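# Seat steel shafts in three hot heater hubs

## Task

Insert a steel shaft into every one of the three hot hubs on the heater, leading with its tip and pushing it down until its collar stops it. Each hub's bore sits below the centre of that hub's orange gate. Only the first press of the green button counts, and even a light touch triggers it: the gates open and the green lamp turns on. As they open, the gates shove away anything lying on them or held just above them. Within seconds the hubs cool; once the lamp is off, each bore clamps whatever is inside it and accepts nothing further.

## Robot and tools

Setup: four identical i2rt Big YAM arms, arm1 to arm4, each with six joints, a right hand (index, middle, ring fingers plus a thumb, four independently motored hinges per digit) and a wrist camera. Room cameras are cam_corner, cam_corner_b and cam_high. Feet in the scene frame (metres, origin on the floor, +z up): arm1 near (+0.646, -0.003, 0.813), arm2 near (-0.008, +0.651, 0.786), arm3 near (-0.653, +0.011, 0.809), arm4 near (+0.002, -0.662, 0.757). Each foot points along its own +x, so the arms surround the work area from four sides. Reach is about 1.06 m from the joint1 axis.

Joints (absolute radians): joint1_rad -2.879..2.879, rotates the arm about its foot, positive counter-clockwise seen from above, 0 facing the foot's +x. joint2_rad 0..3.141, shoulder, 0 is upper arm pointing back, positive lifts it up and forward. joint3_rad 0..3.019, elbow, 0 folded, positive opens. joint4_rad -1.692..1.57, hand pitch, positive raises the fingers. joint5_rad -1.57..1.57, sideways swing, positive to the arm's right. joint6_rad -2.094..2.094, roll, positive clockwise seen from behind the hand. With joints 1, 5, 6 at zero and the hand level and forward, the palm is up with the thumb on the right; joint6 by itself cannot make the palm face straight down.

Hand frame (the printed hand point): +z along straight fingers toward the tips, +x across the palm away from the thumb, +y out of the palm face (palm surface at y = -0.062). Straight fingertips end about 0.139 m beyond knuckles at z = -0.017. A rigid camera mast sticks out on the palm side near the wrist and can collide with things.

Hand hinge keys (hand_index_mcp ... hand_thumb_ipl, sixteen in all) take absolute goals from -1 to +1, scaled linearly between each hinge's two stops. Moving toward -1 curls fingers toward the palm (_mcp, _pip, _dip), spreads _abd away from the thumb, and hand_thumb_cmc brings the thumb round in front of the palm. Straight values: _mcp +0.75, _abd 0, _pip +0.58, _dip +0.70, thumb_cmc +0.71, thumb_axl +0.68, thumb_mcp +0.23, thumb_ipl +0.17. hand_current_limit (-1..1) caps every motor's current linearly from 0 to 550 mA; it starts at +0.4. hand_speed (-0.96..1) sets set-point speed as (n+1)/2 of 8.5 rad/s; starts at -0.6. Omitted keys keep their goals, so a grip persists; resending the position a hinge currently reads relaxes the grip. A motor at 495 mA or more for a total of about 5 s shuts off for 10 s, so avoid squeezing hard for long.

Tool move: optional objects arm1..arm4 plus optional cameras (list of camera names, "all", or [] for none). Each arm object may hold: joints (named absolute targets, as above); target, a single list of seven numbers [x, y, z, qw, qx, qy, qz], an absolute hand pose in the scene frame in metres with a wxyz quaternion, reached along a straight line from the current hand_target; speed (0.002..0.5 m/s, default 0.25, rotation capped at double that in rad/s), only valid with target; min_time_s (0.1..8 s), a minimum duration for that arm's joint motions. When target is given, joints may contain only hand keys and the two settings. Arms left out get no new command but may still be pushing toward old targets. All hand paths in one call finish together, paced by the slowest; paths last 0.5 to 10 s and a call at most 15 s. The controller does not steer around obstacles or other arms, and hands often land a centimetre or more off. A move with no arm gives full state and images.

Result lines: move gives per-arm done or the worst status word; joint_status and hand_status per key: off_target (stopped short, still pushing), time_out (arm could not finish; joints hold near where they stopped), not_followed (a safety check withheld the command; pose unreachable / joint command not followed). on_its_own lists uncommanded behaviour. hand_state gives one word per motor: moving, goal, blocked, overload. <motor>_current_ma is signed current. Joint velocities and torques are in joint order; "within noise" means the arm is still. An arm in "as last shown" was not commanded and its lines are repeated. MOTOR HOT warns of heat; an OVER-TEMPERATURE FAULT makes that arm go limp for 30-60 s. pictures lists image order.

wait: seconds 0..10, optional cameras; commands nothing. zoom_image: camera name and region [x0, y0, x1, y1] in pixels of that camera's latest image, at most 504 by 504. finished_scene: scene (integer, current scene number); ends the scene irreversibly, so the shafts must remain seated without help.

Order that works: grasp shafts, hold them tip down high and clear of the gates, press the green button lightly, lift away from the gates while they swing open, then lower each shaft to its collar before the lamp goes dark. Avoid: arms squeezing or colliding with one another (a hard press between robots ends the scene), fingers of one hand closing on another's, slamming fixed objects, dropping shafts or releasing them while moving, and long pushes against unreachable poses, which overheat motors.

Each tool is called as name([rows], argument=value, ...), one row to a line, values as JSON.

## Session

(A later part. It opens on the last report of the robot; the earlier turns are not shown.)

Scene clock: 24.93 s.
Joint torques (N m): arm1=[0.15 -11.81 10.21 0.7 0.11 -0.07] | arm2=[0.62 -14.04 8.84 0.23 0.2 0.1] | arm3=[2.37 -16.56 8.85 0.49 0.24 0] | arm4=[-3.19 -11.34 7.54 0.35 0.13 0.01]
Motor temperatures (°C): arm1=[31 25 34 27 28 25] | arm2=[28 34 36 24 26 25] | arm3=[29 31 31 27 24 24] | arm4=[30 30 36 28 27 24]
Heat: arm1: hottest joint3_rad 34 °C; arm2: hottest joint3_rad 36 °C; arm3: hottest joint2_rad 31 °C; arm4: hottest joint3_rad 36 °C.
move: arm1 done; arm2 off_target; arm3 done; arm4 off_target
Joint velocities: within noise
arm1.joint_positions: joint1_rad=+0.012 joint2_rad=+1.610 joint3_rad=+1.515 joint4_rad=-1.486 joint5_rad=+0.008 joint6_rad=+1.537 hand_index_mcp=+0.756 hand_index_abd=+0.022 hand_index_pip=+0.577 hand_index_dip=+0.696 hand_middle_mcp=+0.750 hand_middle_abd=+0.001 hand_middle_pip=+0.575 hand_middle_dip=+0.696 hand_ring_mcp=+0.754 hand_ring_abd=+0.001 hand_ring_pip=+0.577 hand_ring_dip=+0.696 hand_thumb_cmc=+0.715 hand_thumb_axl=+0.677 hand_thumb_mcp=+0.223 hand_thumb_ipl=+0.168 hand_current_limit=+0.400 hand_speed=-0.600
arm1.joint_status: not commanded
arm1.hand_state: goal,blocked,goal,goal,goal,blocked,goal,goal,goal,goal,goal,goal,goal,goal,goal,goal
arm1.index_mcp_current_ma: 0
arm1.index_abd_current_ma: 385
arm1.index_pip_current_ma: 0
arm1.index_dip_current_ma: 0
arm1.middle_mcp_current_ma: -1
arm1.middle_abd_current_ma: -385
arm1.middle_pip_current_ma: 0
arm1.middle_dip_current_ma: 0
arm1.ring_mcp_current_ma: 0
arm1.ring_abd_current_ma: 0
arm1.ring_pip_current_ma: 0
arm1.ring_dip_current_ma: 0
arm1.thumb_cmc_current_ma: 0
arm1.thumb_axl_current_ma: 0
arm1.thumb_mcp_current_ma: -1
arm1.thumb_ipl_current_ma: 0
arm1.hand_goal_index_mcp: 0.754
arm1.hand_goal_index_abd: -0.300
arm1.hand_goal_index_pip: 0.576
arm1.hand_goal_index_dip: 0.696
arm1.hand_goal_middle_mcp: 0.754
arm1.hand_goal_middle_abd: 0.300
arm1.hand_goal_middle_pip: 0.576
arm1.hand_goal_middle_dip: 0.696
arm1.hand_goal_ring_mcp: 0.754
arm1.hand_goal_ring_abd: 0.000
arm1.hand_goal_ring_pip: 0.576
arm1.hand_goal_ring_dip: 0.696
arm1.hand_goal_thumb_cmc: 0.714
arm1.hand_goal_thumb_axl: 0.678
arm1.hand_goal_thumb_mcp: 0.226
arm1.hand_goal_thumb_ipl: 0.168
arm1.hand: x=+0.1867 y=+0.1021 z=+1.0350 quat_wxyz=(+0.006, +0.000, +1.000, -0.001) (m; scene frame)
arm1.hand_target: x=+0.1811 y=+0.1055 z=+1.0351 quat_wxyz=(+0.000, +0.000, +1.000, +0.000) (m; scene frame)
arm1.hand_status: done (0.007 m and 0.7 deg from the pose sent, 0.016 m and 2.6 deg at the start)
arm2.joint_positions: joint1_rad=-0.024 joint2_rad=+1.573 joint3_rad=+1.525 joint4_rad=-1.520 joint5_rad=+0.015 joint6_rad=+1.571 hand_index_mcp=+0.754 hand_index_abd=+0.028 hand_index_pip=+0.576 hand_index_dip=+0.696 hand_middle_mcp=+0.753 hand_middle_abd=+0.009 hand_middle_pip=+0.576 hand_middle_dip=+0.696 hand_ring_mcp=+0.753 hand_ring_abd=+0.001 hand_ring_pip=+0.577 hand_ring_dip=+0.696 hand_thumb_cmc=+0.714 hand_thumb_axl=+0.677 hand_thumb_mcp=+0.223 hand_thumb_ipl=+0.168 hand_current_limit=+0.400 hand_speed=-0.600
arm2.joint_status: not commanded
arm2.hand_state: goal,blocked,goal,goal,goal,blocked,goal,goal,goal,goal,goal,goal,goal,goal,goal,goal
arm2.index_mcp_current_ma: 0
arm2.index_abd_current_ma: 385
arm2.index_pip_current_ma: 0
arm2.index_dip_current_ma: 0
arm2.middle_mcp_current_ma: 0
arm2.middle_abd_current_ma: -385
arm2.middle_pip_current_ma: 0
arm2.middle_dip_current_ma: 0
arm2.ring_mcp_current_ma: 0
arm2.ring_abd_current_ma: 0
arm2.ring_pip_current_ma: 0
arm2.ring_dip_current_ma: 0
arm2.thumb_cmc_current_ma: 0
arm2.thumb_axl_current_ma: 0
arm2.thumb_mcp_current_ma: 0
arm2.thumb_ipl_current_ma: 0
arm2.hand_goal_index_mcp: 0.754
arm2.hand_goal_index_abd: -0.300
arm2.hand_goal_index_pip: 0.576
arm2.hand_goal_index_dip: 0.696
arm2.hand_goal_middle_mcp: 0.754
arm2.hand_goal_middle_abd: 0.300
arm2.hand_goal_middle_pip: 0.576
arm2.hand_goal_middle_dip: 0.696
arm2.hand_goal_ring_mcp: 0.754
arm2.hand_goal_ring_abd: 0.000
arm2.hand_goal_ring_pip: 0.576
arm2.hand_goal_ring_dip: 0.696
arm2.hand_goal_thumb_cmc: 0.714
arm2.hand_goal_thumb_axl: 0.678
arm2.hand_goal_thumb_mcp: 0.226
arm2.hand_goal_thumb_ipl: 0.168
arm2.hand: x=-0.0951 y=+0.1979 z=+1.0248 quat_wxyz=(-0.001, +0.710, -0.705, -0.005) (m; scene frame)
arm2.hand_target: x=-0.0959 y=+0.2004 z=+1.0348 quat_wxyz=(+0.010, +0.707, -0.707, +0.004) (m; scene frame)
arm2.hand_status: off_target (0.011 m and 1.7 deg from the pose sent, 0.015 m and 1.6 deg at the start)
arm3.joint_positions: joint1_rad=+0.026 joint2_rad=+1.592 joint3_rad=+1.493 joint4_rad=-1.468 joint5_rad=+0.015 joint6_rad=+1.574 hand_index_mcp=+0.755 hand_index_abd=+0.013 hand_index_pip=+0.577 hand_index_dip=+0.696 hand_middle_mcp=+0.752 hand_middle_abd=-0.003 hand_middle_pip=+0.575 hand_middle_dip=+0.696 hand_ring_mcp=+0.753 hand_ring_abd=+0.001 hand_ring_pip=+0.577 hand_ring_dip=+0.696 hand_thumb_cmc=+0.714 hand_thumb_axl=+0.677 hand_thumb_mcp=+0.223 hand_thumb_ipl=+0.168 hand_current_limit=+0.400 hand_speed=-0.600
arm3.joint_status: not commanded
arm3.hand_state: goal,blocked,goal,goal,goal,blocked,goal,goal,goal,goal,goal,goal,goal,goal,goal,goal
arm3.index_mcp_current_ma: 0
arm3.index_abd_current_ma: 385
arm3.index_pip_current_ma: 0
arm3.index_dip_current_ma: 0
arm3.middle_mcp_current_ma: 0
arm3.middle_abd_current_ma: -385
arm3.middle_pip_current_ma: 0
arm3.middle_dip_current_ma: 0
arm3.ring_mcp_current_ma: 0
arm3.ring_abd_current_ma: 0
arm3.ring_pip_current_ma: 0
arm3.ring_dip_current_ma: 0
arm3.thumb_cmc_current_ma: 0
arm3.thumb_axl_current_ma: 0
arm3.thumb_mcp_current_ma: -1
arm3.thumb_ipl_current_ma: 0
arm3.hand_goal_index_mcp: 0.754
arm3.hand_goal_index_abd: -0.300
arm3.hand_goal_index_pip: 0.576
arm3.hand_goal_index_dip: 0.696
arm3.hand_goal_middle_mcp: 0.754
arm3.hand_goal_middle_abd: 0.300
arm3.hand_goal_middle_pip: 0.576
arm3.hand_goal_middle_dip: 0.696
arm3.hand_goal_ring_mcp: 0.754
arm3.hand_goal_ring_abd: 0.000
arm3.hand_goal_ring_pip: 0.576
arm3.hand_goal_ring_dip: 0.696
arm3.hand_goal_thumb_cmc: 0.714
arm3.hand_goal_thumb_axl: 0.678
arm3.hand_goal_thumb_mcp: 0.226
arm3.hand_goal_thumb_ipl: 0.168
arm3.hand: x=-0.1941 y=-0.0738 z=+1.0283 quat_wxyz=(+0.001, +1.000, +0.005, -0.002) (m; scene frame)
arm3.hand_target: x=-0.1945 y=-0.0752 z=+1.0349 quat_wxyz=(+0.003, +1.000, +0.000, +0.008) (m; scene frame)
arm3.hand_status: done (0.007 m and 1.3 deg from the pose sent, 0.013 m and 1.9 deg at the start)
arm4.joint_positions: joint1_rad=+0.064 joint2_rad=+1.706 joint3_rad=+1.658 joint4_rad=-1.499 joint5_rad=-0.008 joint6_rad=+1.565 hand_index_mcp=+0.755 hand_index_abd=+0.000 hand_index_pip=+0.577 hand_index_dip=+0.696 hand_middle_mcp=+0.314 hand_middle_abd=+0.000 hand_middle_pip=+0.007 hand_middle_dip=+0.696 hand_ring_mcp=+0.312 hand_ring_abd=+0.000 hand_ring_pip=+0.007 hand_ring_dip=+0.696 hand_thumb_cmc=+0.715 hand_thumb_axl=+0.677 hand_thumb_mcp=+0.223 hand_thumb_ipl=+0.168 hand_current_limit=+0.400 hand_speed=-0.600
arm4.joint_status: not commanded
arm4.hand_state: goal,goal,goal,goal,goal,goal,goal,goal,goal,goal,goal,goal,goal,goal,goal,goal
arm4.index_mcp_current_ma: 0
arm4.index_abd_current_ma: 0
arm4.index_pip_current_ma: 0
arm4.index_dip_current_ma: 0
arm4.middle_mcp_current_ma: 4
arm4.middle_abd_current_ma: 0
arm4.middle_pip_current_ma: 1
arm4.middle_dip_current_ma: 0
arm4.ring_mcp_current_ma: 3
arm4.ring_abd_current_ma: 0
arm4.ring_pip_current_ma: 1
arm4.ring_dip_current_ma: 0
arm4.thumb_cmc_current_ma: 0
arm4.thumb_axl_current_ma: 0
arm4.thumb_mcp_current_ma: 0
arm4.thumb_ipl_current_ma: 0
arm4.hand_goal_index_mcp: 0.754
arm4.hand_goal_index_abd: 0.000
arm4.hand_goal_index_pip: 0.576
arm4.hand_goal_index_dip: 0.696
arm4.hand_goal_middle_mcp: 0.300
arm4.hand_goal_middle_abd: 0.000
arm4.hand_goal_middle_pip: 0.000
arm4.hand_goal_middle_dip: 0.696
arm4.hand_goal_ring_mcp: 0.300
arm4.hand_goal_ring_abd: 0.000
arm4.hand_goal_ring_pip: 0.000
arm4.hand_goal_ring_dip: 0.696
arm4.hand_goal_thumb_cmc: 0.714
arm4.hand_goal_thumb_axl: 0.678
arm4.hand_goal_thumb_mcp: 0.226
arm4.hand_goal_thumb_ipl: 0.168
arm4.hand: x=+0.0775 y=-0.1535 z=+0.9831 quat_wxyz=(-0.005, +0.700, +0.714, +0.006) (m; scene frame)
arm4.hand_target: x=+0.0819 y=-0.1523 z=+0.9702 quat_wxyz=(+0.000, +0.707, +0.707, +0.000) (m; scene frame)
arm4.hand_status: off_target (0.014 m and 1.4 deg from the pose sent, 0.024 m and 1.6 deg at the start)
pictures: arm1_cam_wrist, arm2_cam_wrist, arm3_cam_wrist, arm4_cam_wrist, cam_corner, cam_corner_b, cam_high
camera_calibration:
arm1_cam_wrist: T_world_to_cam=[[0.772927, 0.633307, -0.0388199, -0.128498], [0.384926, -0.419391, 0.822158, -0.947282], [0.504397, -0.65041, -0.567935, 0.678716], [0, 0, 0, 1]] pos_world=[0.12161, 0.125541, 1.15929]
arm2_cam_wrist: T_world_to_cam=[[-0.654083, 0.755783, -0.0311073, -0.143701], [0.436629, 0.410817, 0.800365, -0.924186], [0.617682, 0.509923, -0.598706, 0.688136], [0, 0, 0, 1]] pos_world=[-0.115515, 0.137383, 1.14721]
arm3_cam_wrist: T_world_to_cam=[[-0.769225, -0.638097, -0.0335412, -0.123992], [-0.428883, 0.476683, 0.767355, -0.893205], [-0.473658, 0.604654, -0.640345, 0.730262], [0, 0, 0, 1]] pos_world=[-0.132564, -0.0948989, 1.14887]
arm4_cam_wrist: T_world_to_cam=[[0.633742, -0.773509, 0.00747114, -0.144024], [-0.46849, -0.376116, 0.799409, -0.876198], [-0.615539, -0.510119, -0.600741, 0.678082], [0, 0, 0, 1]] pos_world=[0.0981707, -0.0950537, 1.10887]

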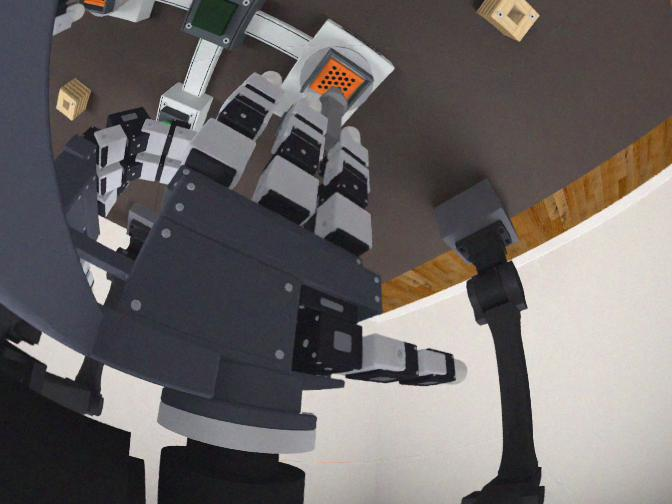

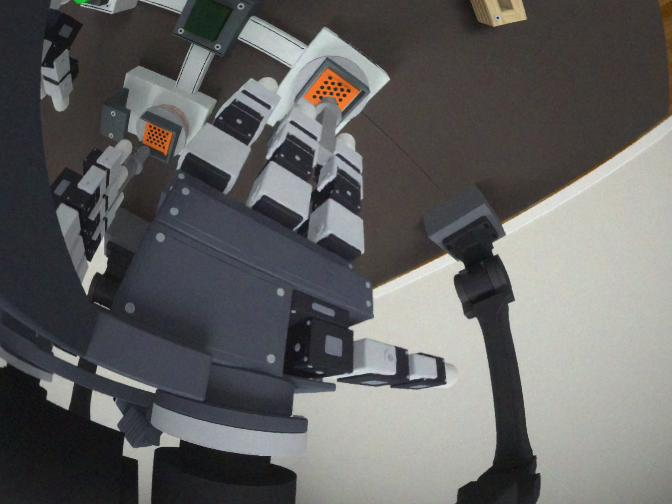

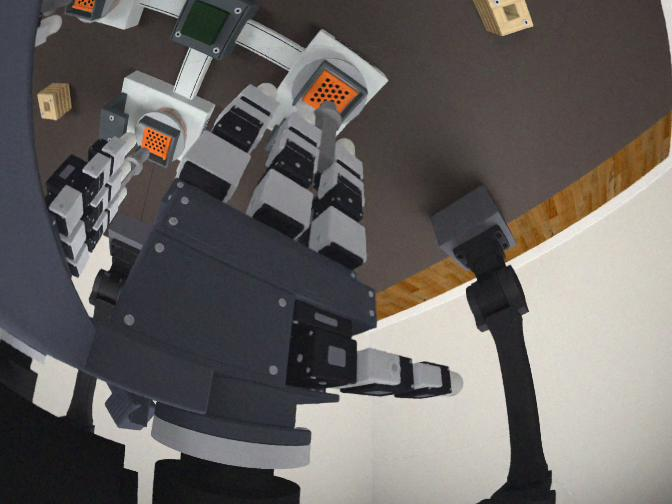

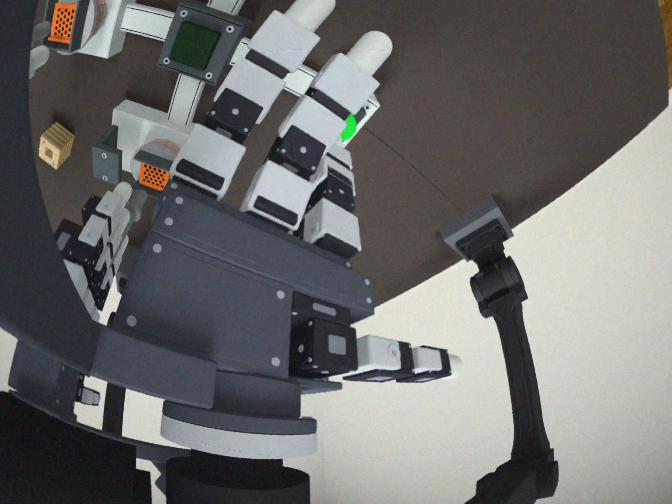

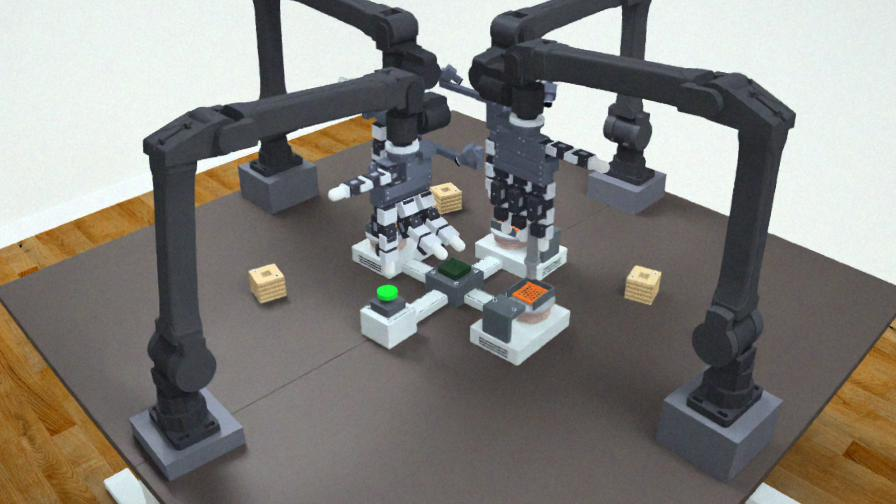

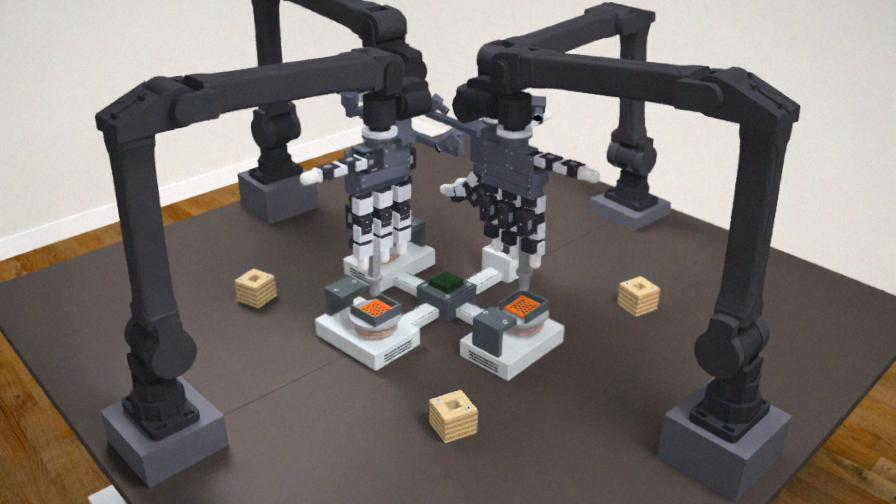

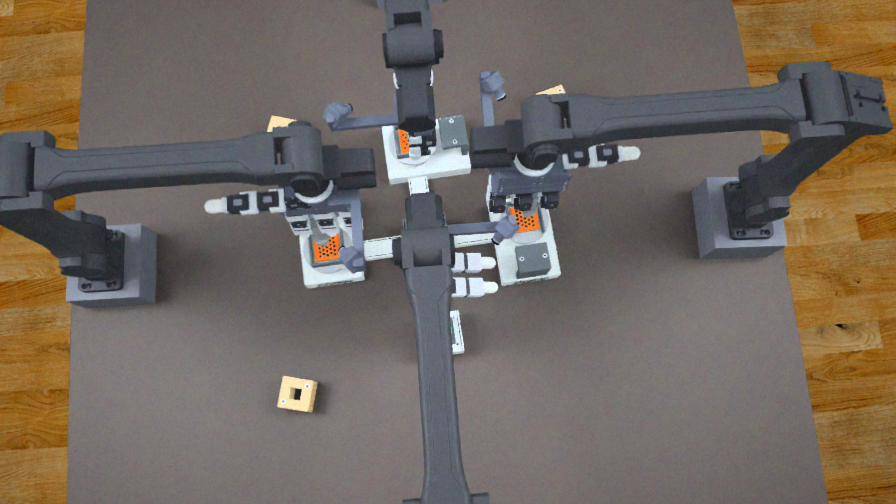

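move(arm4={"target": [0.082, -0.1605, 0.924, 0, 0.7071, 0.7071, 0], "speed": 0.12}, cameras=["arm1_cam_wrist", "arm2_cam_wrist", "arm3_cam_wrist", "cam_corner"])

zoom_image(camera="arm1_cam_wrist", region=[270, 40, 390, 130])

zoom_image(camera="cam_corner", region=[340, 200, 580, 360])

Scene clock: 27.63 s.
Joint torques (N m): arm1=[0.21 -11.75 10.21 0.69 0.11 -0.09] | arm2=[0.67 -14.27 8.87 0.2 0.2 0.1] | arm3=[2.55 -16.26 8.8 0.54 0.23 0.01] | arm4=[-3.19 -11.05 5.82 1.16 0.11 0.02]
Motor temperatures (°C): arm1=[31 25 34 27 28 25] | arm2=[28 34 37 24 26 25] | arm3=[29 31 31 27 24 24] | arm4=[30 30 36 28 27 24]
Heat: arm1: hottest joint3_rad 34 °C; arm2: hottest joint3_rad 37 °C; arm3: hottest joint2_rad 31 °C; arm4: hottest joint3_rad 36 °C.
move: arm4 off_target
Joint velocities: within noise
arm1, arm2, arm3: as last shown
arm4.joint_positions: joint1_rad=+0.064 joint2_rad=+1.697 joint3_rad=+1.553 joint4_rad=-1.396 joint5_rad=-0.009 joint6_rad=+1.565 hand_index_mcp=+0.755 hand_index_abd=+0.017 hand_index_pip=+0.577 hand_index_dip=+0.696 hand_middle_mcp=+0.314 hand_middle_abd=+0.000 hand_middle_pip=+0.007 hand_middle_dip=+0.696 hand_ring_mcp=+0.311 hand_ring_abd=+0.000 hand_ring_pip=+0.007 hand_ring_dip=+0.696 hand_thumb_cmc=+0.715 hand_thumb_axl=+0.677 hand_thumb_mcp=+0.223 hand_thumb_ipl=+0.168 hand_current_limit=+0.400 hand_speed=-0.600
arm4.joint_status: not commanded
arm4.hand_state: goal,goal,goal,goal,goal,goal,goal,goal,goal,goal,goal,goal,goal,goal,goal,goal
arm4.index_mcp_current_ma: 0
arm4.index_abd_current_ma: 4
arm4.index_pip_current_ma: 0
arm4.index_dip_current_ma: 0
arm4.middle_mcp_current_ma: 4
arm4.middle_abd_current_ma: 0
arm4.middle_pip_current_ma: 1
arm4.middle_dip_current_ma: 0
arm4.ring_mcp_current_ma: 3
arm4.ring_abd_current_ma: 0
arm4.ring_pip_current_ma: 1
arm4.ring_dip_current_ma: 0
arm4.thumb_cmc_current_ma: 0
arm4.thumb_axl_current_ma: 0
arm4.thumb_mcp_current_ma: 0
arm4.thumb_ipl_current_ma: 0
arm4.hand_goal_index_mcp: 0.754
arm4.hand_goal_index_abd: 0.000
arm4.hand_goal_index_pip: 0.576
arm4.hand_goal_index_dip: 0.696
arm4.hand_goal_middle_mcp: 0.300
arm4.hand_goal_middle_abd: 0.000
arm4.hand_goal_middle_pip: 0.000
arm4.hand_goal_middle_dip: 0.696
arm4.hand_goal_ring_mcp: 0.300
arm4.hand_goal_ring_abd: 0.000
arm4.hand_goal_ring_pip: 0.000
arm4.hand_goal_ring_dip: 0.696
arm4.hand_goal_thumb_cmc: 0.714
arm4.hand_goal_thumb_axl: 0.678
arm4.hand_goal_thumb_mcp: 0.226
arm4.hand_goal_thumb_ipl: 0.168
arm4.hand: x=+0.0779 y=-0.1591 z=+0.9474 quat_wxyz=(-0.007, +0.700, +0.714, +0.008) (m; scene frame)
arm4.hand_target: x=+0.0818 y=-0.1613 z=+0.9245 quat_wxyz=(+0.000, +0.707, +0.707, +0.000) (m; scene frame)
arm4.hand_status: off_target (0.024 m and 1.7 deg from the pose sent, 0.060 m and 1.4 deg at the start)
pictures: arm1_cam_wrist, arm2_cam_wrist, arm3_cam_wrist, cam_corner
camera_calibration:
arm1_cam_wrist: T_world_to_cam=[[0.772927, 0.633307, -0.0388199, -0.128498], [0.384926, -0.419391, 0.822158, -0.947282], [0.504397, -0.65041, -0.567935, 0.678716], [0, 0, 0, 1]] pos_world=[0.12161, 0.125541, 1.15929]
arm2_cam_wrist: T_world_to_cam=[[-0.654083, 0.755783, -0.0311073, -0.143701], [0.436629, 0.410817, 0.800365, -0.924186], [0.617682, 0.509923, -0.598706, 0.688136], [0, 0, 0, 1]] pos_world=[-0.115515, 0.137383, 1.14721]
arm3_cam_wrist: T_world_to_cam=[[-0.769225, -0.638097, -0.0335412, -0.123992], [-0.428883, 0.476683, 0.767355, -0.893205], [-0.473658, 0.604654, -0.640345, 0.730262], [0, 0, 0, 1]] pos_world=[-0.132564, -0.0948989, 1.14887]

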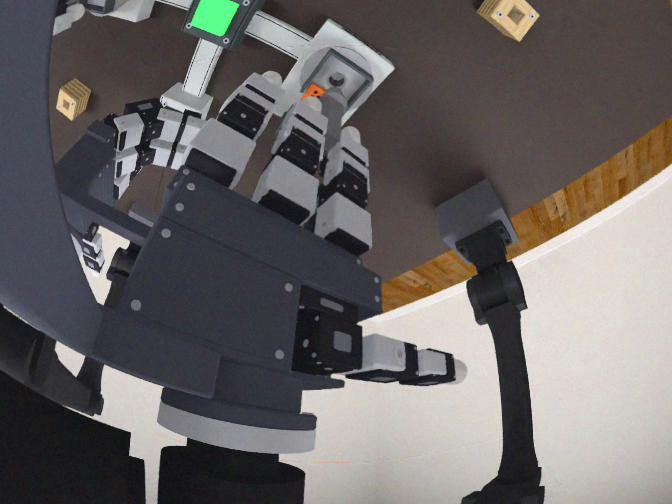

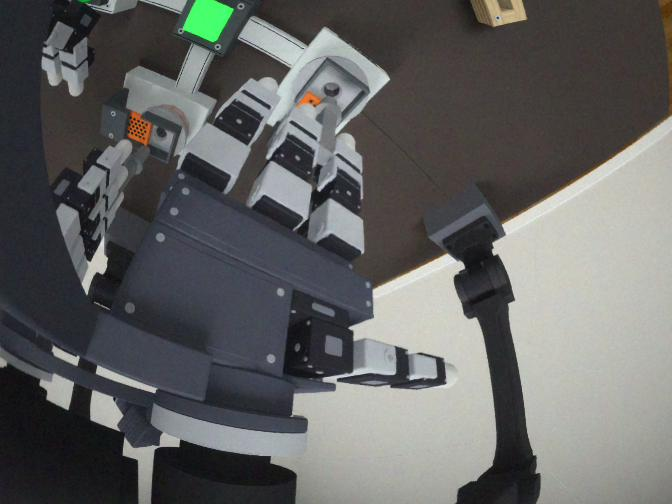

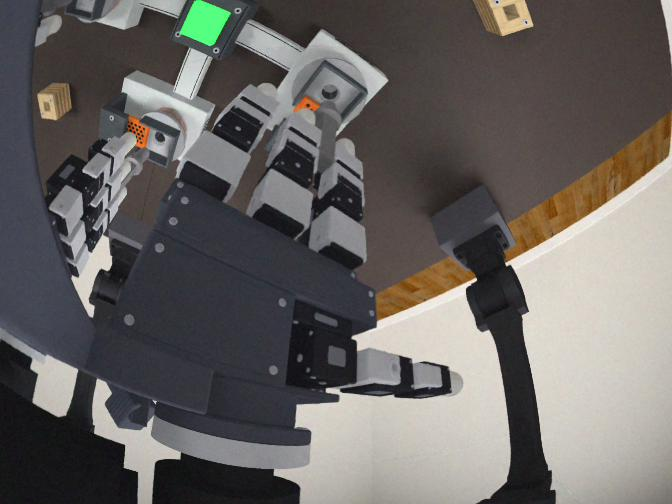

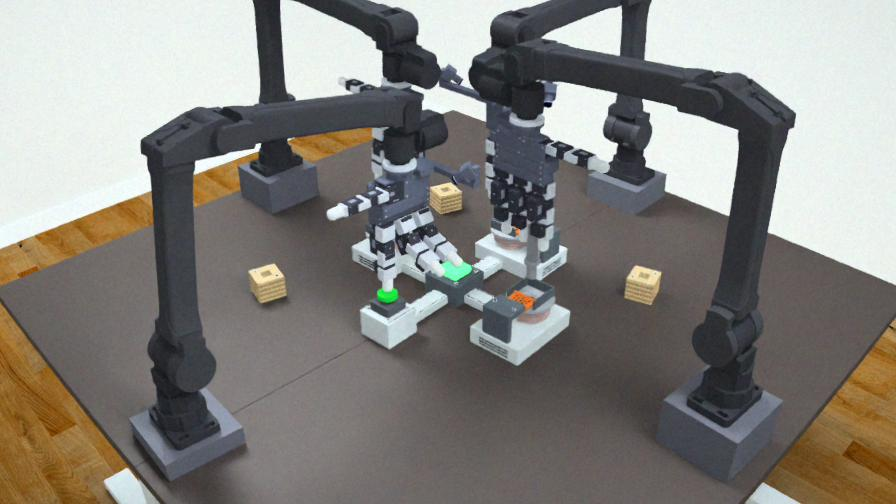

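Scaled by 4.200 from the camera's 672x504 image, which has a finer 960x720 frame.

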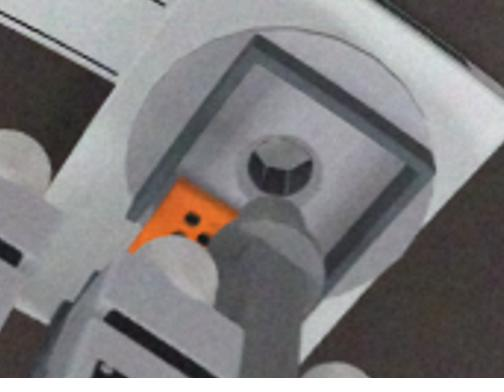

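Scaled by 2.100 from the camera's 896x504 image, which has a finer 1280x720 frame.

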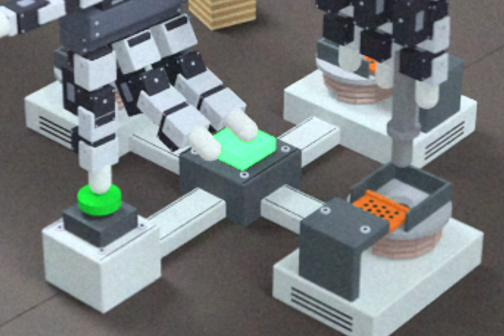

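move(arm1={"target": [0.1807, 0.1060, 0.988, 0, 0, 1, 0], "speed": 0.12}, arm2={"target": [-0.0960, 0.2014, 0.986, 0.0106, 0.7070, -0.7070, 0.0042], "speed": 0.12}, arm3={"target": [-0.1930, -0.0761, 0.985, 0.003, 1, 0, 0.0085], "speed": 0.12}, cameras=["arm1_cam_wrist", "arm2_cam_wrist", "arm3_cam_wrist"])

zoom_image(camera="arm1_cam_wrist", region=[270, 40, 390, 130])

zoom_image(camera="arm2_cam_wrist", region=[270, 40, 390, 130])

zoom_image(camera="arm3_cam_wrist", region=[270, 40, 390, 130])

Scene clock: 29.17 s.
Joint torques (N m): arm1=[0.21 -12.16 10.17 0.64 0.11 -0.08] | arm2=[0.56 -13.1 8.7 0.28 0.18 0.1] | arm3=[2.32 -14.86 8.73 0.64 0.23 -0.03] | arm4=[-3.37 -11.05 5.76 1.13 0.12 0.01]
Motor temperatures (°C): arm1=[31 25 35 27 28 25] | arm2=[28 34 37 24 26 25] | arm3=[29 31 31 27 24 24] | arm4=[30 30 36 28 27 24]
Heat: arm1: hottest joint3_rad 35 °C; arm2: hottest joint3_rad 37 °C; arm3: hottest joint2_rad 31 °C; arm4: hottest joint3_rad 36 °C.
move: arm1 done; arm2 done; arm3 done
Joint velocities: within noise
arm1.joint_positions: joint1_rad=+0.011 joint2_rad=+1.634 joint3_rad=+1.413 joint4_rad=-1.365 joint5_rad=+0.008 joint6_rad=+1.536 hand_index_mcp=+0.756 hand_index_abd=+0.022 hand_index_pip=+0.577 hand_index_dip=+0.696 hand_middle_mcp=+0.750 hand_middle_abd=+0.001 hand_middle_pip=+0.575 hand_middle_dip=+0.696 hand_ring_mcp=+0.754 hand_ring_abd=+0.001 hand_ring_pip=+0.577 hand_ring_dip=+0.696 hand_thumb_cmc=+0.715 hand_thumb_axl=+0.677 hand_thumb_mcp=+0.223 hand_thumb_ipl=+0.168 hand_current_limit=+0.400 hand_speed=-0.600
arm1.joint_status: not commanded
arm1.hand_state: goal,blocked,goal,goal,goal,blocked,goal,goal,goal,goal,goal,goal,goal,goal,goal,goal
arm1.index_mcp_current_ma: 0
arm1.index_abd_current_ma: 385
arm1.index_pip_current_ma: 0
arm1.index_dip_current_ma: 0
arm1.middle_mcp_current_ma: -1
arm1.middle_abd_current_ma: -385
arm1.middle_pip_current_ma: 0
arm1.middle_dip_current_ma: 0
arm1.ring_mcp_current_ma: 0
arm1.ring_abd_current_ma: 0
arm1.ring_pip_current_ma: 0
arm1.ring_dip_current_ma: 0
arm1.thumb_cmc_current_ma: 0
arm1.thumb_axl_current_ma: 0
arm1.thumb_mcp_current_ma: -1
arm1.thumb_ipl_current_ma: 0
arm1.hand_goal_index_mcp: 0.754
arm1.hand_goal_index_abd: -0.300
arm1.hand_goal_index_pip: 0.576
arm1.hand_goal_index_dip: 0.696
arm1.hand_goal_middle_mcp: 0.754
arm1.hand_goal_middle_abd: 0.300
arm1.hand_goal_middle_pip: 0.576
arm1.hand_goal_middle_dip: 0.696
arm1.hand_goal_ring_mcp: 0.754
arm1.hand_goal_ring_abd: 0.000
arm1.hand_goal_ring_pip: 0.576
arm1.hand_goal_ring_dip: 0.696
arm1.hand_goal_thumb_cmc: 0.714
arm1.hand_goal_thumb_axl: 0.678
arm1.hand_goal_thumb_mcp: 0.226
arm1.hand_goal_thumb_ipl: 0.168
arm1.hand: x=+0.1864 y=+0.1019 z=+0.9857 quat_wxyz=(+0.008, +0.000, +1.000, -0.001) (m; scene frame)
arm1.hand_target: x=+0.1808 y=+0.1061 z=+0.9880 quat_wxyz=(+0.000, +0.000, +1.000, +0.000) (m; scene frame)
arm1.hand_status: done (0.007 m and 1.0 deg from the pose sent, 0.047 m and 0.7 deg at the start)
arm2.joint_positions: joint1_rad=-0.024 joint2_rad=+1.570 joint3_rad=+1.408 joint4_rad=-1.393 joint5_rad=+0.015 joint6_rad=+1.571 hand_index_mcp=+0.754 hand_index_abd=+0.028 hand_index_pip=+0.576 hand_index_dip=+0.696 hand_middle_mcp=+0.753 hand_middle_abd=+0.009 hand_middle_pip=+0.576 hand_middle_dip=+0.696 hand_ring_mcp=+0.753 hand_ring_abd=+0.001 hand_ring_pip=+0.577 hand_ring_dip=+0.696 hand_thumb_cmc=+0.714 hand_thumb_axl=+0.677 hand_thumb_mcp=+0.223 hand_thumb_ipl=+0.168 hand_current_limit=+0.400 hand_speed=-0.600
arm2.joint_status: not commanded
arm2.hand_state: goal,blocked,goal,goal,goal,blocked,goal,goal,goal,goal,goal,goal,goal,goal,goal,goal
arm2.index_mcp_current_ma: 0
arm2.index_abd_current_ma: 385
arm2.index_pip_current_ma: 0
arm2.index_dip_current_ma: 0
arm2.middle_mcp_current_ma: 0
arm2.middle_abd_current_ma: -385
arm2.middle_pip_current_ma: 0
arm2.middle_dip_current_ma: 0
arm2.ring_mcp_current_ma: 0
arm2.ring_abd_current_ma: 0
arm2.ring_pip_current_ma: 0
arm2.ring_dip_current_ma: 0
arm2.thumb_cmc_current_ma: 0
arm2.thumb_axl_current_ma: 0
arm2.thumb_mcp_current_ma: 0
arm2.thumb_ipl_current_ma: 0
arm2.hand_goal_index_mcp: 0.754
arm2.hand_goal_index_abd: -0.300
arm2.hand_goal_index_pip: 0.576
arm2.hand_goal_index_dip: 0.696
arm2.hand_goal_middle_mcp: 0.754
arm2.hand_goal_middle_abd: 0.300
arm2.hand_goal_middle_pip: 0.576
arm2.hand_goal_middle_dip: 0.696
arm2.hand_goal_ring_mcp: 0.754
arm2.hand_goal_ring_abd: 0.000
arm2.hand_goal_ring_pip: 0.576
arm2.hand_goal_ring_dip: 0.696
arm2.hand_goal_thumb_cmc: 0.714
arm2.hand_goal_thumb_axl: 0.678
arm2.hand_goal_thumb_mcp: 0.226
arm2.hand_goal_thumb_ipl: 0.168
arm2.hand: x=-0.0948 y=+0.2007 z=+0.9813 quat_wxyz=(+0.004, +0.710, -0.705, -0.001) (m; scene frame)
arm2.hand_target: x=-0.0960 y=+0.2014 z=+0.9861 quat_wxyz=(+0.011, +0.707, -0.707, +0.004) (m; scene frame)
arm2.hand_status: done (0.005 m and 1.0 deg from the pose sent, 0.039 m and 1.7 deg at the start)
arm3.joint_positions: joint1_rad=+0.026 joint2_rad=+1.597 joint3_rad=+1.389 joint4_rad=-1.341 joint5_rad=+0.015 joint6_rad=+1.574 hand_index_mcp=+0.755 hand_index_abd=+0.013 hand_index_pip=+0.577 hand_index_dip=+0.696 hand_middle_mcp=+0.752 hand_middle_abd=-0.003 hand_middle_pip=+0.575 hand_middle_dip=+0.696 hand_ring_mcp=+0.753 hand_ring_abd=+0.001 hand_ring_pip=+0.577 hand_ring_dip=+0.696 hand_thumb_cmc=+0.714 hand_thumb_axl=+0.677 hand_thumb_mcp=+0.223 hand_thumb_ipl=+0.168 hand_current_limit=+0.400 hand_speed=-0.600
arm3.joint_status: not commanded
arm3.hand_state: goal,blocked,goal,goal,goal,blocked,goal,goal,goal,goal,goal,goal,goal,goal,goal,goal
arm3.index_mcp_current_ma: 0
arm3.index_abd_current_ma: 385
arm3.index_pip_current_ma: 0
arm3.index_dip_current_ma: 0
arm3.middle_mcp_current_ma: 0
arm3.middle_abd_current_ma: -385
arm3.middle_pip_current_ma: 0
arm3.middle_dip_current_ma: 0
arm3.ring_mcp_current_ma: 0
arm3.ring_abd_current_ma: 0
arm3.ring_pip_current_ma: 0
arm3.ring_dip_current_ma: 0
arm3.thumb_cmc_current_ma: 0
arm3.thumb_axl_current_ma: 0
arm3.thumb_mcp_current_ma: -1
arm3.thumb_ipl_current_ma: 0
arm3.hand_goal_index_mcp: 0.754
arm3.hand_goal_index_abd: -0.300
arm3.hand_goal_index_pip: 0.576
arm3.hand_goal_index_dip: 0.696
arm3.hand_goal_middle_mcp: 0.754
arm3.hand_goal_middle_abd: 0.300
arm3.hand_goal_middle_pip: 0.576
arm3.hand_goal_middle_dip: 0.696
arm3.hand_goal_ring_mcp: 0.754
arm3.hand_goal_ring_abd: 0.000
arm3.hand_goal_ring_pip: 0.576
arm3.hand_goal_ring_dip: 0.696
arm3.hand_goal_thumb_cmc: 0.714
arm3.hand_goal_thumb_axl: 0.678
arm3.hand_goal_thumb_mcp: 0.226
arm3.hand_goal_thumb_ipl: 0.168
arm3.hand: x=-0.1945 y=-0.0733 z=+0.9864 quat_wxyz=(+0.001, +1.000, +0.005, +0.007) (m; scene frame)
arm3.hand_target: x=-0.1930 y=-0.0760 z=+0.9851 quat_wxyz=(+0.003, +1.000, +0.000, +0.008) (m; scene frame)
arm3.hand_status: done (0.003 m and 0.6 deg from the pose sent, 0.043 m and 1.3 deg at the start)
arm4: as last shown
arm4.joint_positions: joint1_rad=+0.064 joint2_rad=+1.697 joint3_rad=+1.553 joint4_rad=-1.396 joint5_rad=-0.009 joint6_rad=+1.565 hand_index_mcp=+0.755 hand_index_abd=+0.018 hand_index_pip=+0.577 hand_index_dip=+0.696 hand_middle_mcp=+0.314 hand_middle_abd=+0.000 hand_middle_pip=+0.007 hand_middle_dip=+0.696 hand_ring_mcp=+0.311 hand_ring_abd=+0.000 hand_ring_pip=+0.007 hand_ring_dip=+0.696 hand_thumb_cmc=+0.715 hand_thumb_axl=+0.677 hand_thumb_mcp=+0.223 hand_thumb_ipl=+0.168 hand_current_limit=+0.400 hand_speed=-0.600
arm4.hand: x=+0.0779 y=-0.1590 z=+0.9474 quat_wxyz=(-0.007, +0.700, +0.714, +0.008) (m; scene frame)
arm4.hand_target: x=+0.0818 y=-0.1612 z=+0.9245 quat_wxyz=(+0.000, +0.707, +0.707, +0.000) (m; scene frame)
pictures: arm1_cam_wrist, arm2_cam_wrist, arm3_cam_wrist
camera_calibration:
arm1_cam_wrist: T_world_to_cam=[[0.772335, 0.634215, -0.0356362, -0.133184], [0.381891, -0.418766, 0.82389, -0.908031], [0.5076, -0.649928, -0.565628, 0.647801], [0, 0, 0, 1]] pos_world=[0.120808, 0.125239, 1.10979]
arm2_cam_wrist: T_world_to_cam=[[-0.654006, 0.755392, -0.0407406, -0.137515], [0.436912, 0.421139, 0.794827, -0.887357], [0.617563, 0.502022, -0.605466, 0.668719], [0, 0, 0, 1]] pos_world=[-0.115215, 0.141867, 1.10458]
arm3_cam_wrist: T_world_to_cam=[[-0.768676, -0.637877, -0.0474468, -0.111504], [-0.442433, 0.476652, 0.759642, -0.856509], [-0.461942, 0.60491, -0.648608, 0.713376], [0, 0, 0, 1]] pos_world=[-0.13512, -0.0943982, 1.10805]

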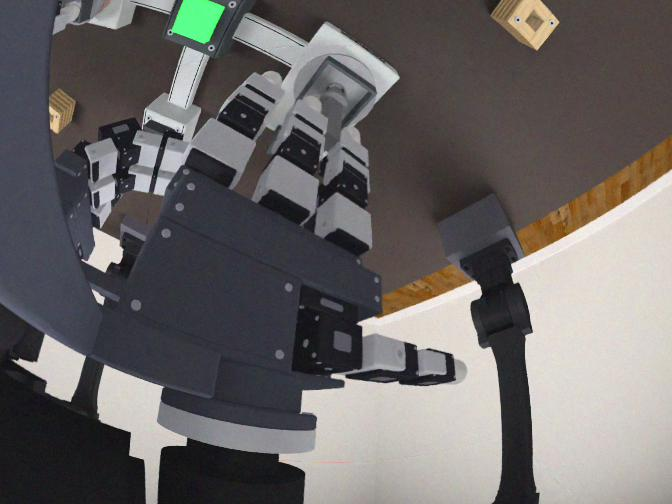

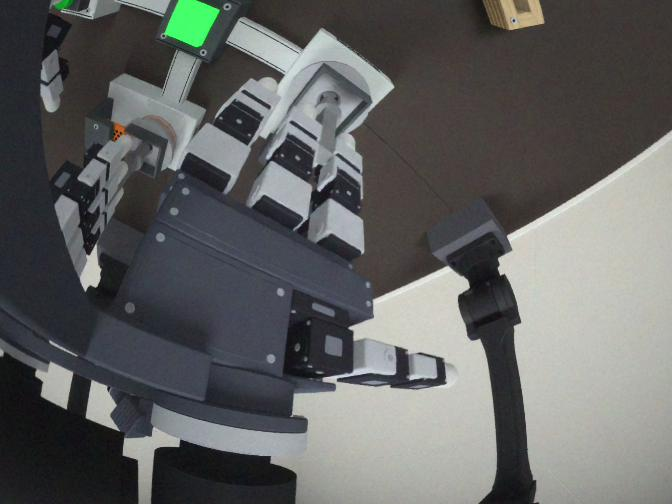

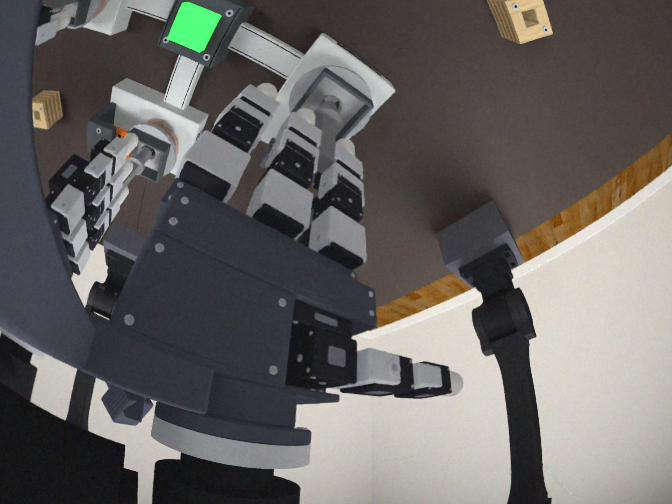

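Scaled by 4.200 from the camera's 672x504 image, which has a finer 960x720 frame.

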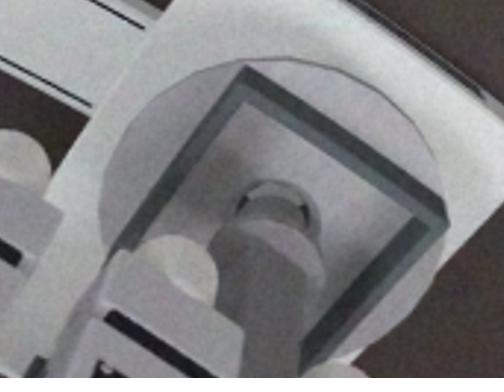

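Scaled by 4.200 from the camera's 672x504 image, which has a finer 960x720 frame.

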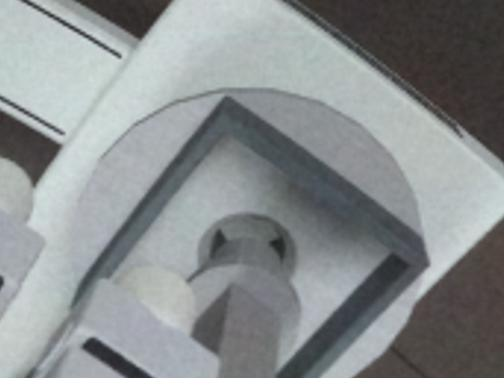

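Scaled by 4.200 from the camera's 672x504 image, which has a finer 960x720 frame.

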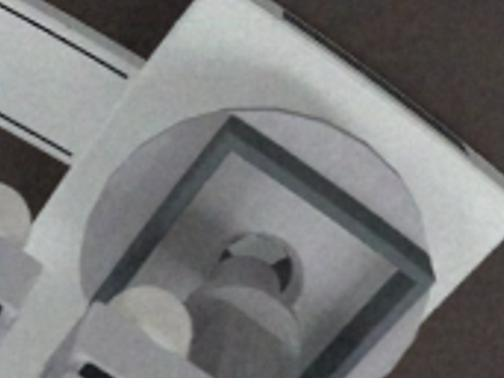

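move(arm1={"target": [0.1808, 0.1064, 0.962, 0, 0, 1, 0], "speed": 0.12}, arm2={"target": [-0.0960, 0.2016, 0.959, 0.0106, 0.7070, -0.7070, 0.0042], "speed": 0.12}, arm3={"target": [-0.1945, -0.0758, 0.955, 0.003, 1, 0, 0.0085], "speed": 0.12}, cameras=["arm1_cam_wrist", "arm2_cam_wrist", "arm3_cam_wrist"])

zoom_image(camera="arm1_cam_wrist", region=[270, 40, 390, 130])

zoom_image(camera="arm2_cam_wrist", region=[270, 40, 390, 130])

zoom_image(camera="arm3_cam_wrist", region=[270, 40, 390, 130])

Scene clock: 30.57 s.
Joint torques (N m): arm1=[0.15 -11.69 9.61 0.84 0.11 -0.09] | arm2=[0.56 -12.1 7.51 0.87 0.11 0.08] | arm3=[2.32 -14.51 8.03 1.13 0.13 -0.02] | arm4=[-3.19 -10.93 5.82 1.14 0.13 0.02]
Motor temperatures (°C): arm1=[31 25 35 27 28 25] | arm2=[28 34 37 24 26 25] | arm3=[29 31 31 27 24 24] | arm4=[30 30 36 28 27 24]
Heat: arm1: hottest joint3_rad 35 °C; arm2: hottest joint3_rad 37 °C; arm3: hottest joint2_rad 31 °C; arm4: hottest joint3_rad 36 °C.
move: arm1 done; arm2 done; arm3 done
Joint velocities: within noise
arm1.joint_positions: joint1_rad=+0.010 joint2_rad=+1.642 joint3_rad=+1.369 joint4_rad=-1.305 joint5_rad=+0.008 joint6_rad=+1.535 hand_index_mcp=+0.756 hand_index_abd=+0.022 hand_index_pip=+0.577 hand_index_dip=+0.696 hand_middle_mcp=+0.749 hand_middle_abd=+0.002 hand_middle_pip=+0.575 hand_middle_dip=+0.696 hand_ring_mcp=+0.754 hand_ring_abd=+0.001 hand_ring_pip=+0.577 hand_ring_dip=+0.696 hand_thumb_cmc=+0.715 hand_thumb_axl=+0.677 hand_thumb_mcp=+0.223 hand_thumb_ipl=+0.168 hand_current_limit=+0.400 hand_speed=-0.600
arm1.joint_status: not commanded
arm1.hand_state: goal,blocked,goal,goal,goal,blocked,goal,goal,goal,goal,goal,goal,goal,goal,goal,goal
arm1.index_mcp_current_ma: 0
arm1.index_abd_current_ma: 385
arm1.index_pip_current_ma: 0
arm1.index_dip_current_ma: 0
arm1.middle_mcp_current_ma: -1
arm1.middle_abd_current_ma: -385
arm1.middle_pip_current_ma: 0
arm1.middle_dip_current_ma: 0
arm1.ring_mcp_current_ma: 0
arm1.ring_abd_current_ma: 0
arm1.ring_pip_current_ma: 0
arm1.ring_dip_current_ma: 0
arm1.thumb_cmc_current_ma: 0
arm1.thumb_axl_current_ma: 0
arm1.thumb_mcp_current_ma: -1
arm1.thumb_ipl_current_ma: 0
arm1.hand_goal_index_mcp: 0.754
arm1.hand_goal_index_abd: -0.300
arm1.hand_goal_index_pip: 0.576
arm1.hand_goal_index_dip: 0.696
arm1.hand_goal_middle_mcp: 0.754
arm1.hand_goal_middle_abd: 0.300
arm1.hand_goal_middle_pip: 0.576
arm1.hand_goal_middle_dip: 0.696
arm1.hand_goal_ring_mcp: 0.754
arm1.hand_goal_ring_abd: 0.000
arm1.hand_goal_ring_pip: 0.576
arm1.hand_goal_ring_dip: 0.696
arm1.hand_goal_thumb_cmc: 0.714
arm1.hand_goal_thumb_axl: 0.678
arm1.hand_goal_thumb_mcp: 0.226
arm1.hand_goal_thumb_ipl: 0.168
arm1.hand: x=+0.1864 y=+0.1024 z=+0.9653 quat_wxyz=(+0.005, +0.000, +1.000, -0.001) (m; scene frame)
arm1.hand_target: x=+0.1809 y=+0.1064 z=+0.9622 quat_wxyz=(+0.000, +0.000, +1.000, +0.000) (m; scene frame)
arm1.hand_status: done (0.008 m and 0.5 deg from the pose sent, 0.025 m and 1.0 deg at the start)
arm2.joint_positions: joint1_rad=-0.024 joint2_rad=+1.570 joint3_rad=+1.365 joint4_rad=-1.337 joint5_rad=+0.017 joint6_rad=+1.571 hand_index_mcp=+0.751 hand_index_abd=+0.028 hand_index_pip=+0.575 hand_index_dip=+0.696 hand_middle_mcp=+0.750 hand_middle_abd=+0.009 hand_middle_pip=+0.573 hand_middle_dip=+0.694 hand_ring_mcp=+0.753 hand_ring_abd=+0.001 hand_ring_pip=+0.577 hand_ring_dip=+0.696 hand_thumb_cmc=+0.714 hand_thumb_axl=+0.677 hand_thumb_mcp=+0.223 hand_thumb_ipl=+0.168 hand_current_limit=+0.400 hand_speed=-0.600
arm2.joint_status: not commanded
arm2.hand_state: goal,blocked,goal,goal,goal,blocked,goal,goal,goal,goal,goal,goal,goal,goal,goal,goal
arm2.index_mcp_current_ma: 0
arm2.index_abd_current_ma: 385
arm2.index_pip_current_ma: 0
arm2.index_dip_current_ma: 0
arm2.middle_mcp_current_ma: 0
arm2.middle_abd_current_ma: -385
arm2.middle_pip_current_ma: 0
arm2.middle_dip_current_ma: 0
arm2.ring_mcp_current_ma: 0
arm2.ring_abd_current_ma: 0
arm2.ring_pip_current_ma: 0
arm2.ring_dip_current_ma: 0
arm2.thumb_cmc_current_ma: 0
arm2.thumb_axl_current_ma: 0
arm2.thumb_mcp_current_ma: 0
arm2.thumb_ipl_current_ma: 0
arm2.hand_goal_index_mcp: 0.754
arm2.hand_goal_index_abd: -0.300
arm2.hand_goal_index_pip: 0.576
arm2.hand_goal_index_dip: 0.696
arm2.hand_goal_middle_mcp: 0.754
arm2.hand_goal_middle_abd: 0.300
arm2.hand_goal_middle_pip: 0.576
arm2.hand_goal_middle_dip: 0.696
arm2.hand_goal_ring_mcp: 0.754
arm2.hand_goal_ring_abd: 0.000
arm2.hand_goal_ring_pip: 0.576
arm2.hand_goal_ring_dip: 0.696
arm2.hand_goal_thumb_cmc: 0.714
arm2.hand_goal_thumb_axl: 0.678
arm2.hand_goal_thumb_mcp: 0.226
arm2.hand_goal_thumb_ipl: 0.168
arm2.hand: x=-0.0950 y=+0.2007 z=+0.9652 quat_wxyz=(+0.009, +0.710, -0.705, +0.003) (m; scene frame)
arm2.hand_target: x=-0.0960 y=+0.2017 z=+0.9591 quat_wxyz=(+0.010, +0.707, -0.707, +0.004) (m; scene frame)
arm2.hand_status: done (0.006 m and 0.4 deg from the pose sent, 0.022 m and 1.0 deg at the start)
arm3.joint_positions: joint1_rad=+0.026 joint2_rad=+1.606 joint3_rad=+1.334 joint4_rad=-1.273 joint5_rad=+0.017 joint6_rad=+1.574 hand_index_mcp=+0.754 hand_index_abd=+0.013 hand_index_pip=+0.577 hand_index_dip=+0.696 hand_middle_mcp=+0.751 hand_middle_abd=-0.003 hand_middle_pip=+0.575 hand_middle_dip=+0.696 hand_ring_mcp=+0.753 hand_ring_abd=+0.001 hand_ring_pip=+0.577 hand_ring_dip=+0.696 hand_thumb_cmc=+0.714 hand_thumb_axl=+0.677 hand_thumb_mcp=+0.223 hand_thumb_ipl=+0.168 hand_current_limit=+0.400 hand_speed=-0.600
arm3.joint_status: not commanded
arm3.hand_state: goal,blocked,goal,goal,goal,blocked,goal,goal,goal,goal,goal,goal,goal,goal,goal,goal
arm3.index_mcp_current_ma: 0
arm3.index_abd_current_ma: 385
arm3.index_pip_current_ma: 0
arm3.index_dip_current_ma: 0
arm3.middle_mcp_current_ma: -1
arm3.middle_abd_current_ma: -385
arm3.middle_pip_current_ma: 0
arm3.middle_dip_current_ma: 0
arm3.ring_mcp_current_ma: 0
arm3.ring_abd_current_ma: 0
arm3.ring_pip_current_ma: 0
arm3.ring_dip_current_ma: 0
arm3.thumb_cmc_current_ma: 0
arm3.thumb_axl_current_ma: 0
arm3.thumb_mcp_current_ma: -1
arm3.thumb_ipl_current_ma: 0
arm3.hand_goal_index_mcp: 0.754
arm3.hand_goal_index_abd: -0.300
arm3.hand_goal_index_pip: 0.576
arm3.hand_goal_index_dip: 0.696
arm3.hand_goal_middle_mcp: 0.754
arm3.hand_goal_middle_abd: 0.300
arm3.hand_goal_middle_pip: 0.576
arm3.hand_goal_middle_dip: 0.696
arm3.hand_goal_ring_mcp: 0.754
arm3.hand_goal_ring_abd: 0.000
arm3.hand_goal_ring_pip: 0.576
arm3.hand_goal_ring_dip: 0.696
arm3.hand_goal_thumb_cmc: 0.714
arm3.hand_goal_thumb_axl: 0.678
arm3.hand_goal_thumb_mcp: 0.226
arm3.hand_goal_thumb_ipl: 0.168
arm3.hand: x=-0.1962 y=-0.0734 z=+0.9617 quat_wxyz=(+0.002, +1.000, +0.005, +0.009) (m; scene frame)
arm3.hand_target: x=-0.1946 y=-0.0757 z=+0.9551 quat_wxyz=(+0.003, +1.000, +0.000, +0.008) (m; scene frame)
arm3.hand_status: done (0.007 m and 0.6 deg from the pose sent, 0.031 m and 0.6 deg at the start)
arm4: as last shown
pictures: arm1_cam_wrist, arm2_cam_wrist, arm3_cam_wrist
camera_calibration:
arm1_cam_wrist: T_world_to_cam=[[0.772345, 0.633853, -0.0414109, -0.128638], [0.38801, -0.419161, 0.820824, -0.889012], [0.502924, -0.650027, -0.569678, 0.641422], [0, 0, 0, 1]] pos_world=[0.121711, 0.12584, 1.0898]
arm2_cam_wrist: T_world_to_cam=[[-0.653949, 0.75493, -0.0493135, -0.129861], [0.438431, 0.431294, 0.78852, -0.870295], [0.616546, 0.494032, -0.613029, 0.667848], [0, 0, 0, 1]] pos_world=[-0.115117, 0.14345, 1.08925]
arm3_cam_wrist: T_world_to_cam=[[-0.768538, -0.637975, -0.0483455, -0.113163], [-0.444713, 0.47834, 0.757245, -0.836544], [-0.459978, 0.603472, -0.651339, 0.699554], [0, 0, 0, 1]] pos_world=[-0.137213, -0.0942036, 1.08364]

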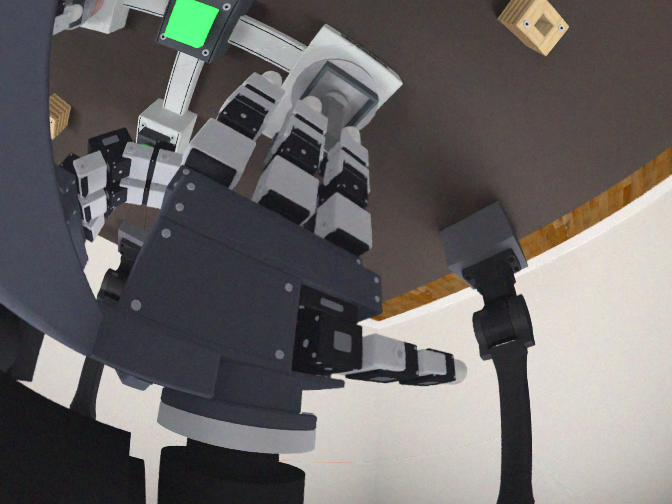

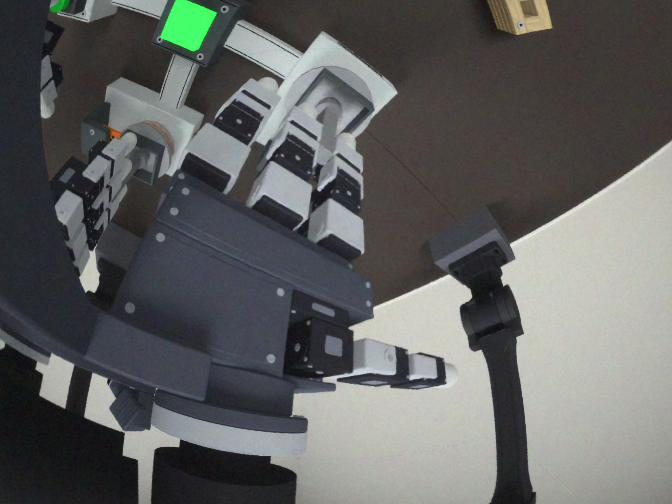

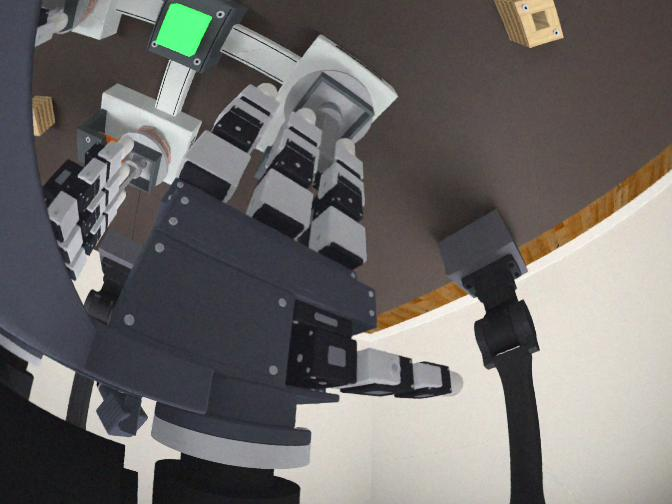

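Scaled by 4.200 from the camera's 672x504 image, which has a finer 960x720 frame.

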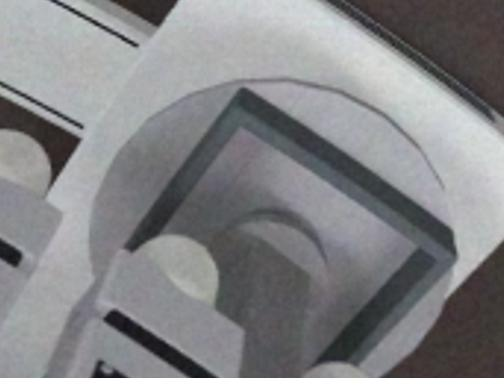

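Scaled by 4.200 from the camera's 672x504 image, which has a finer 960x720 frame.

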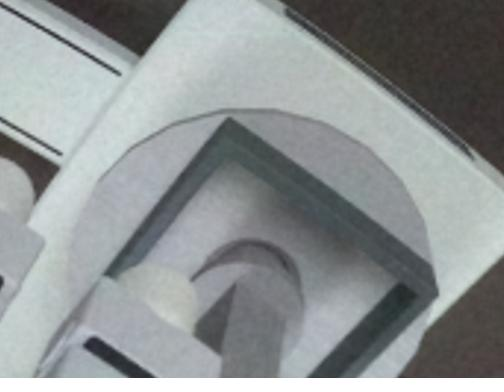

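Scaled by 4.200 from the camera's 672x504 image, which has a finer 960x720 frame.

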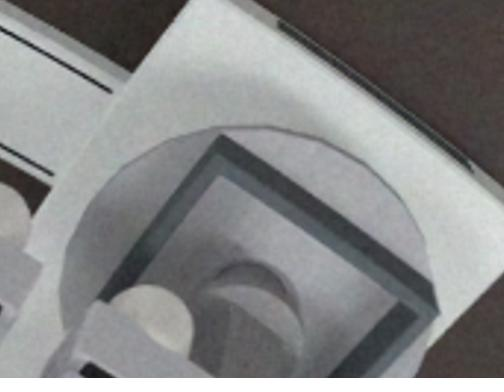

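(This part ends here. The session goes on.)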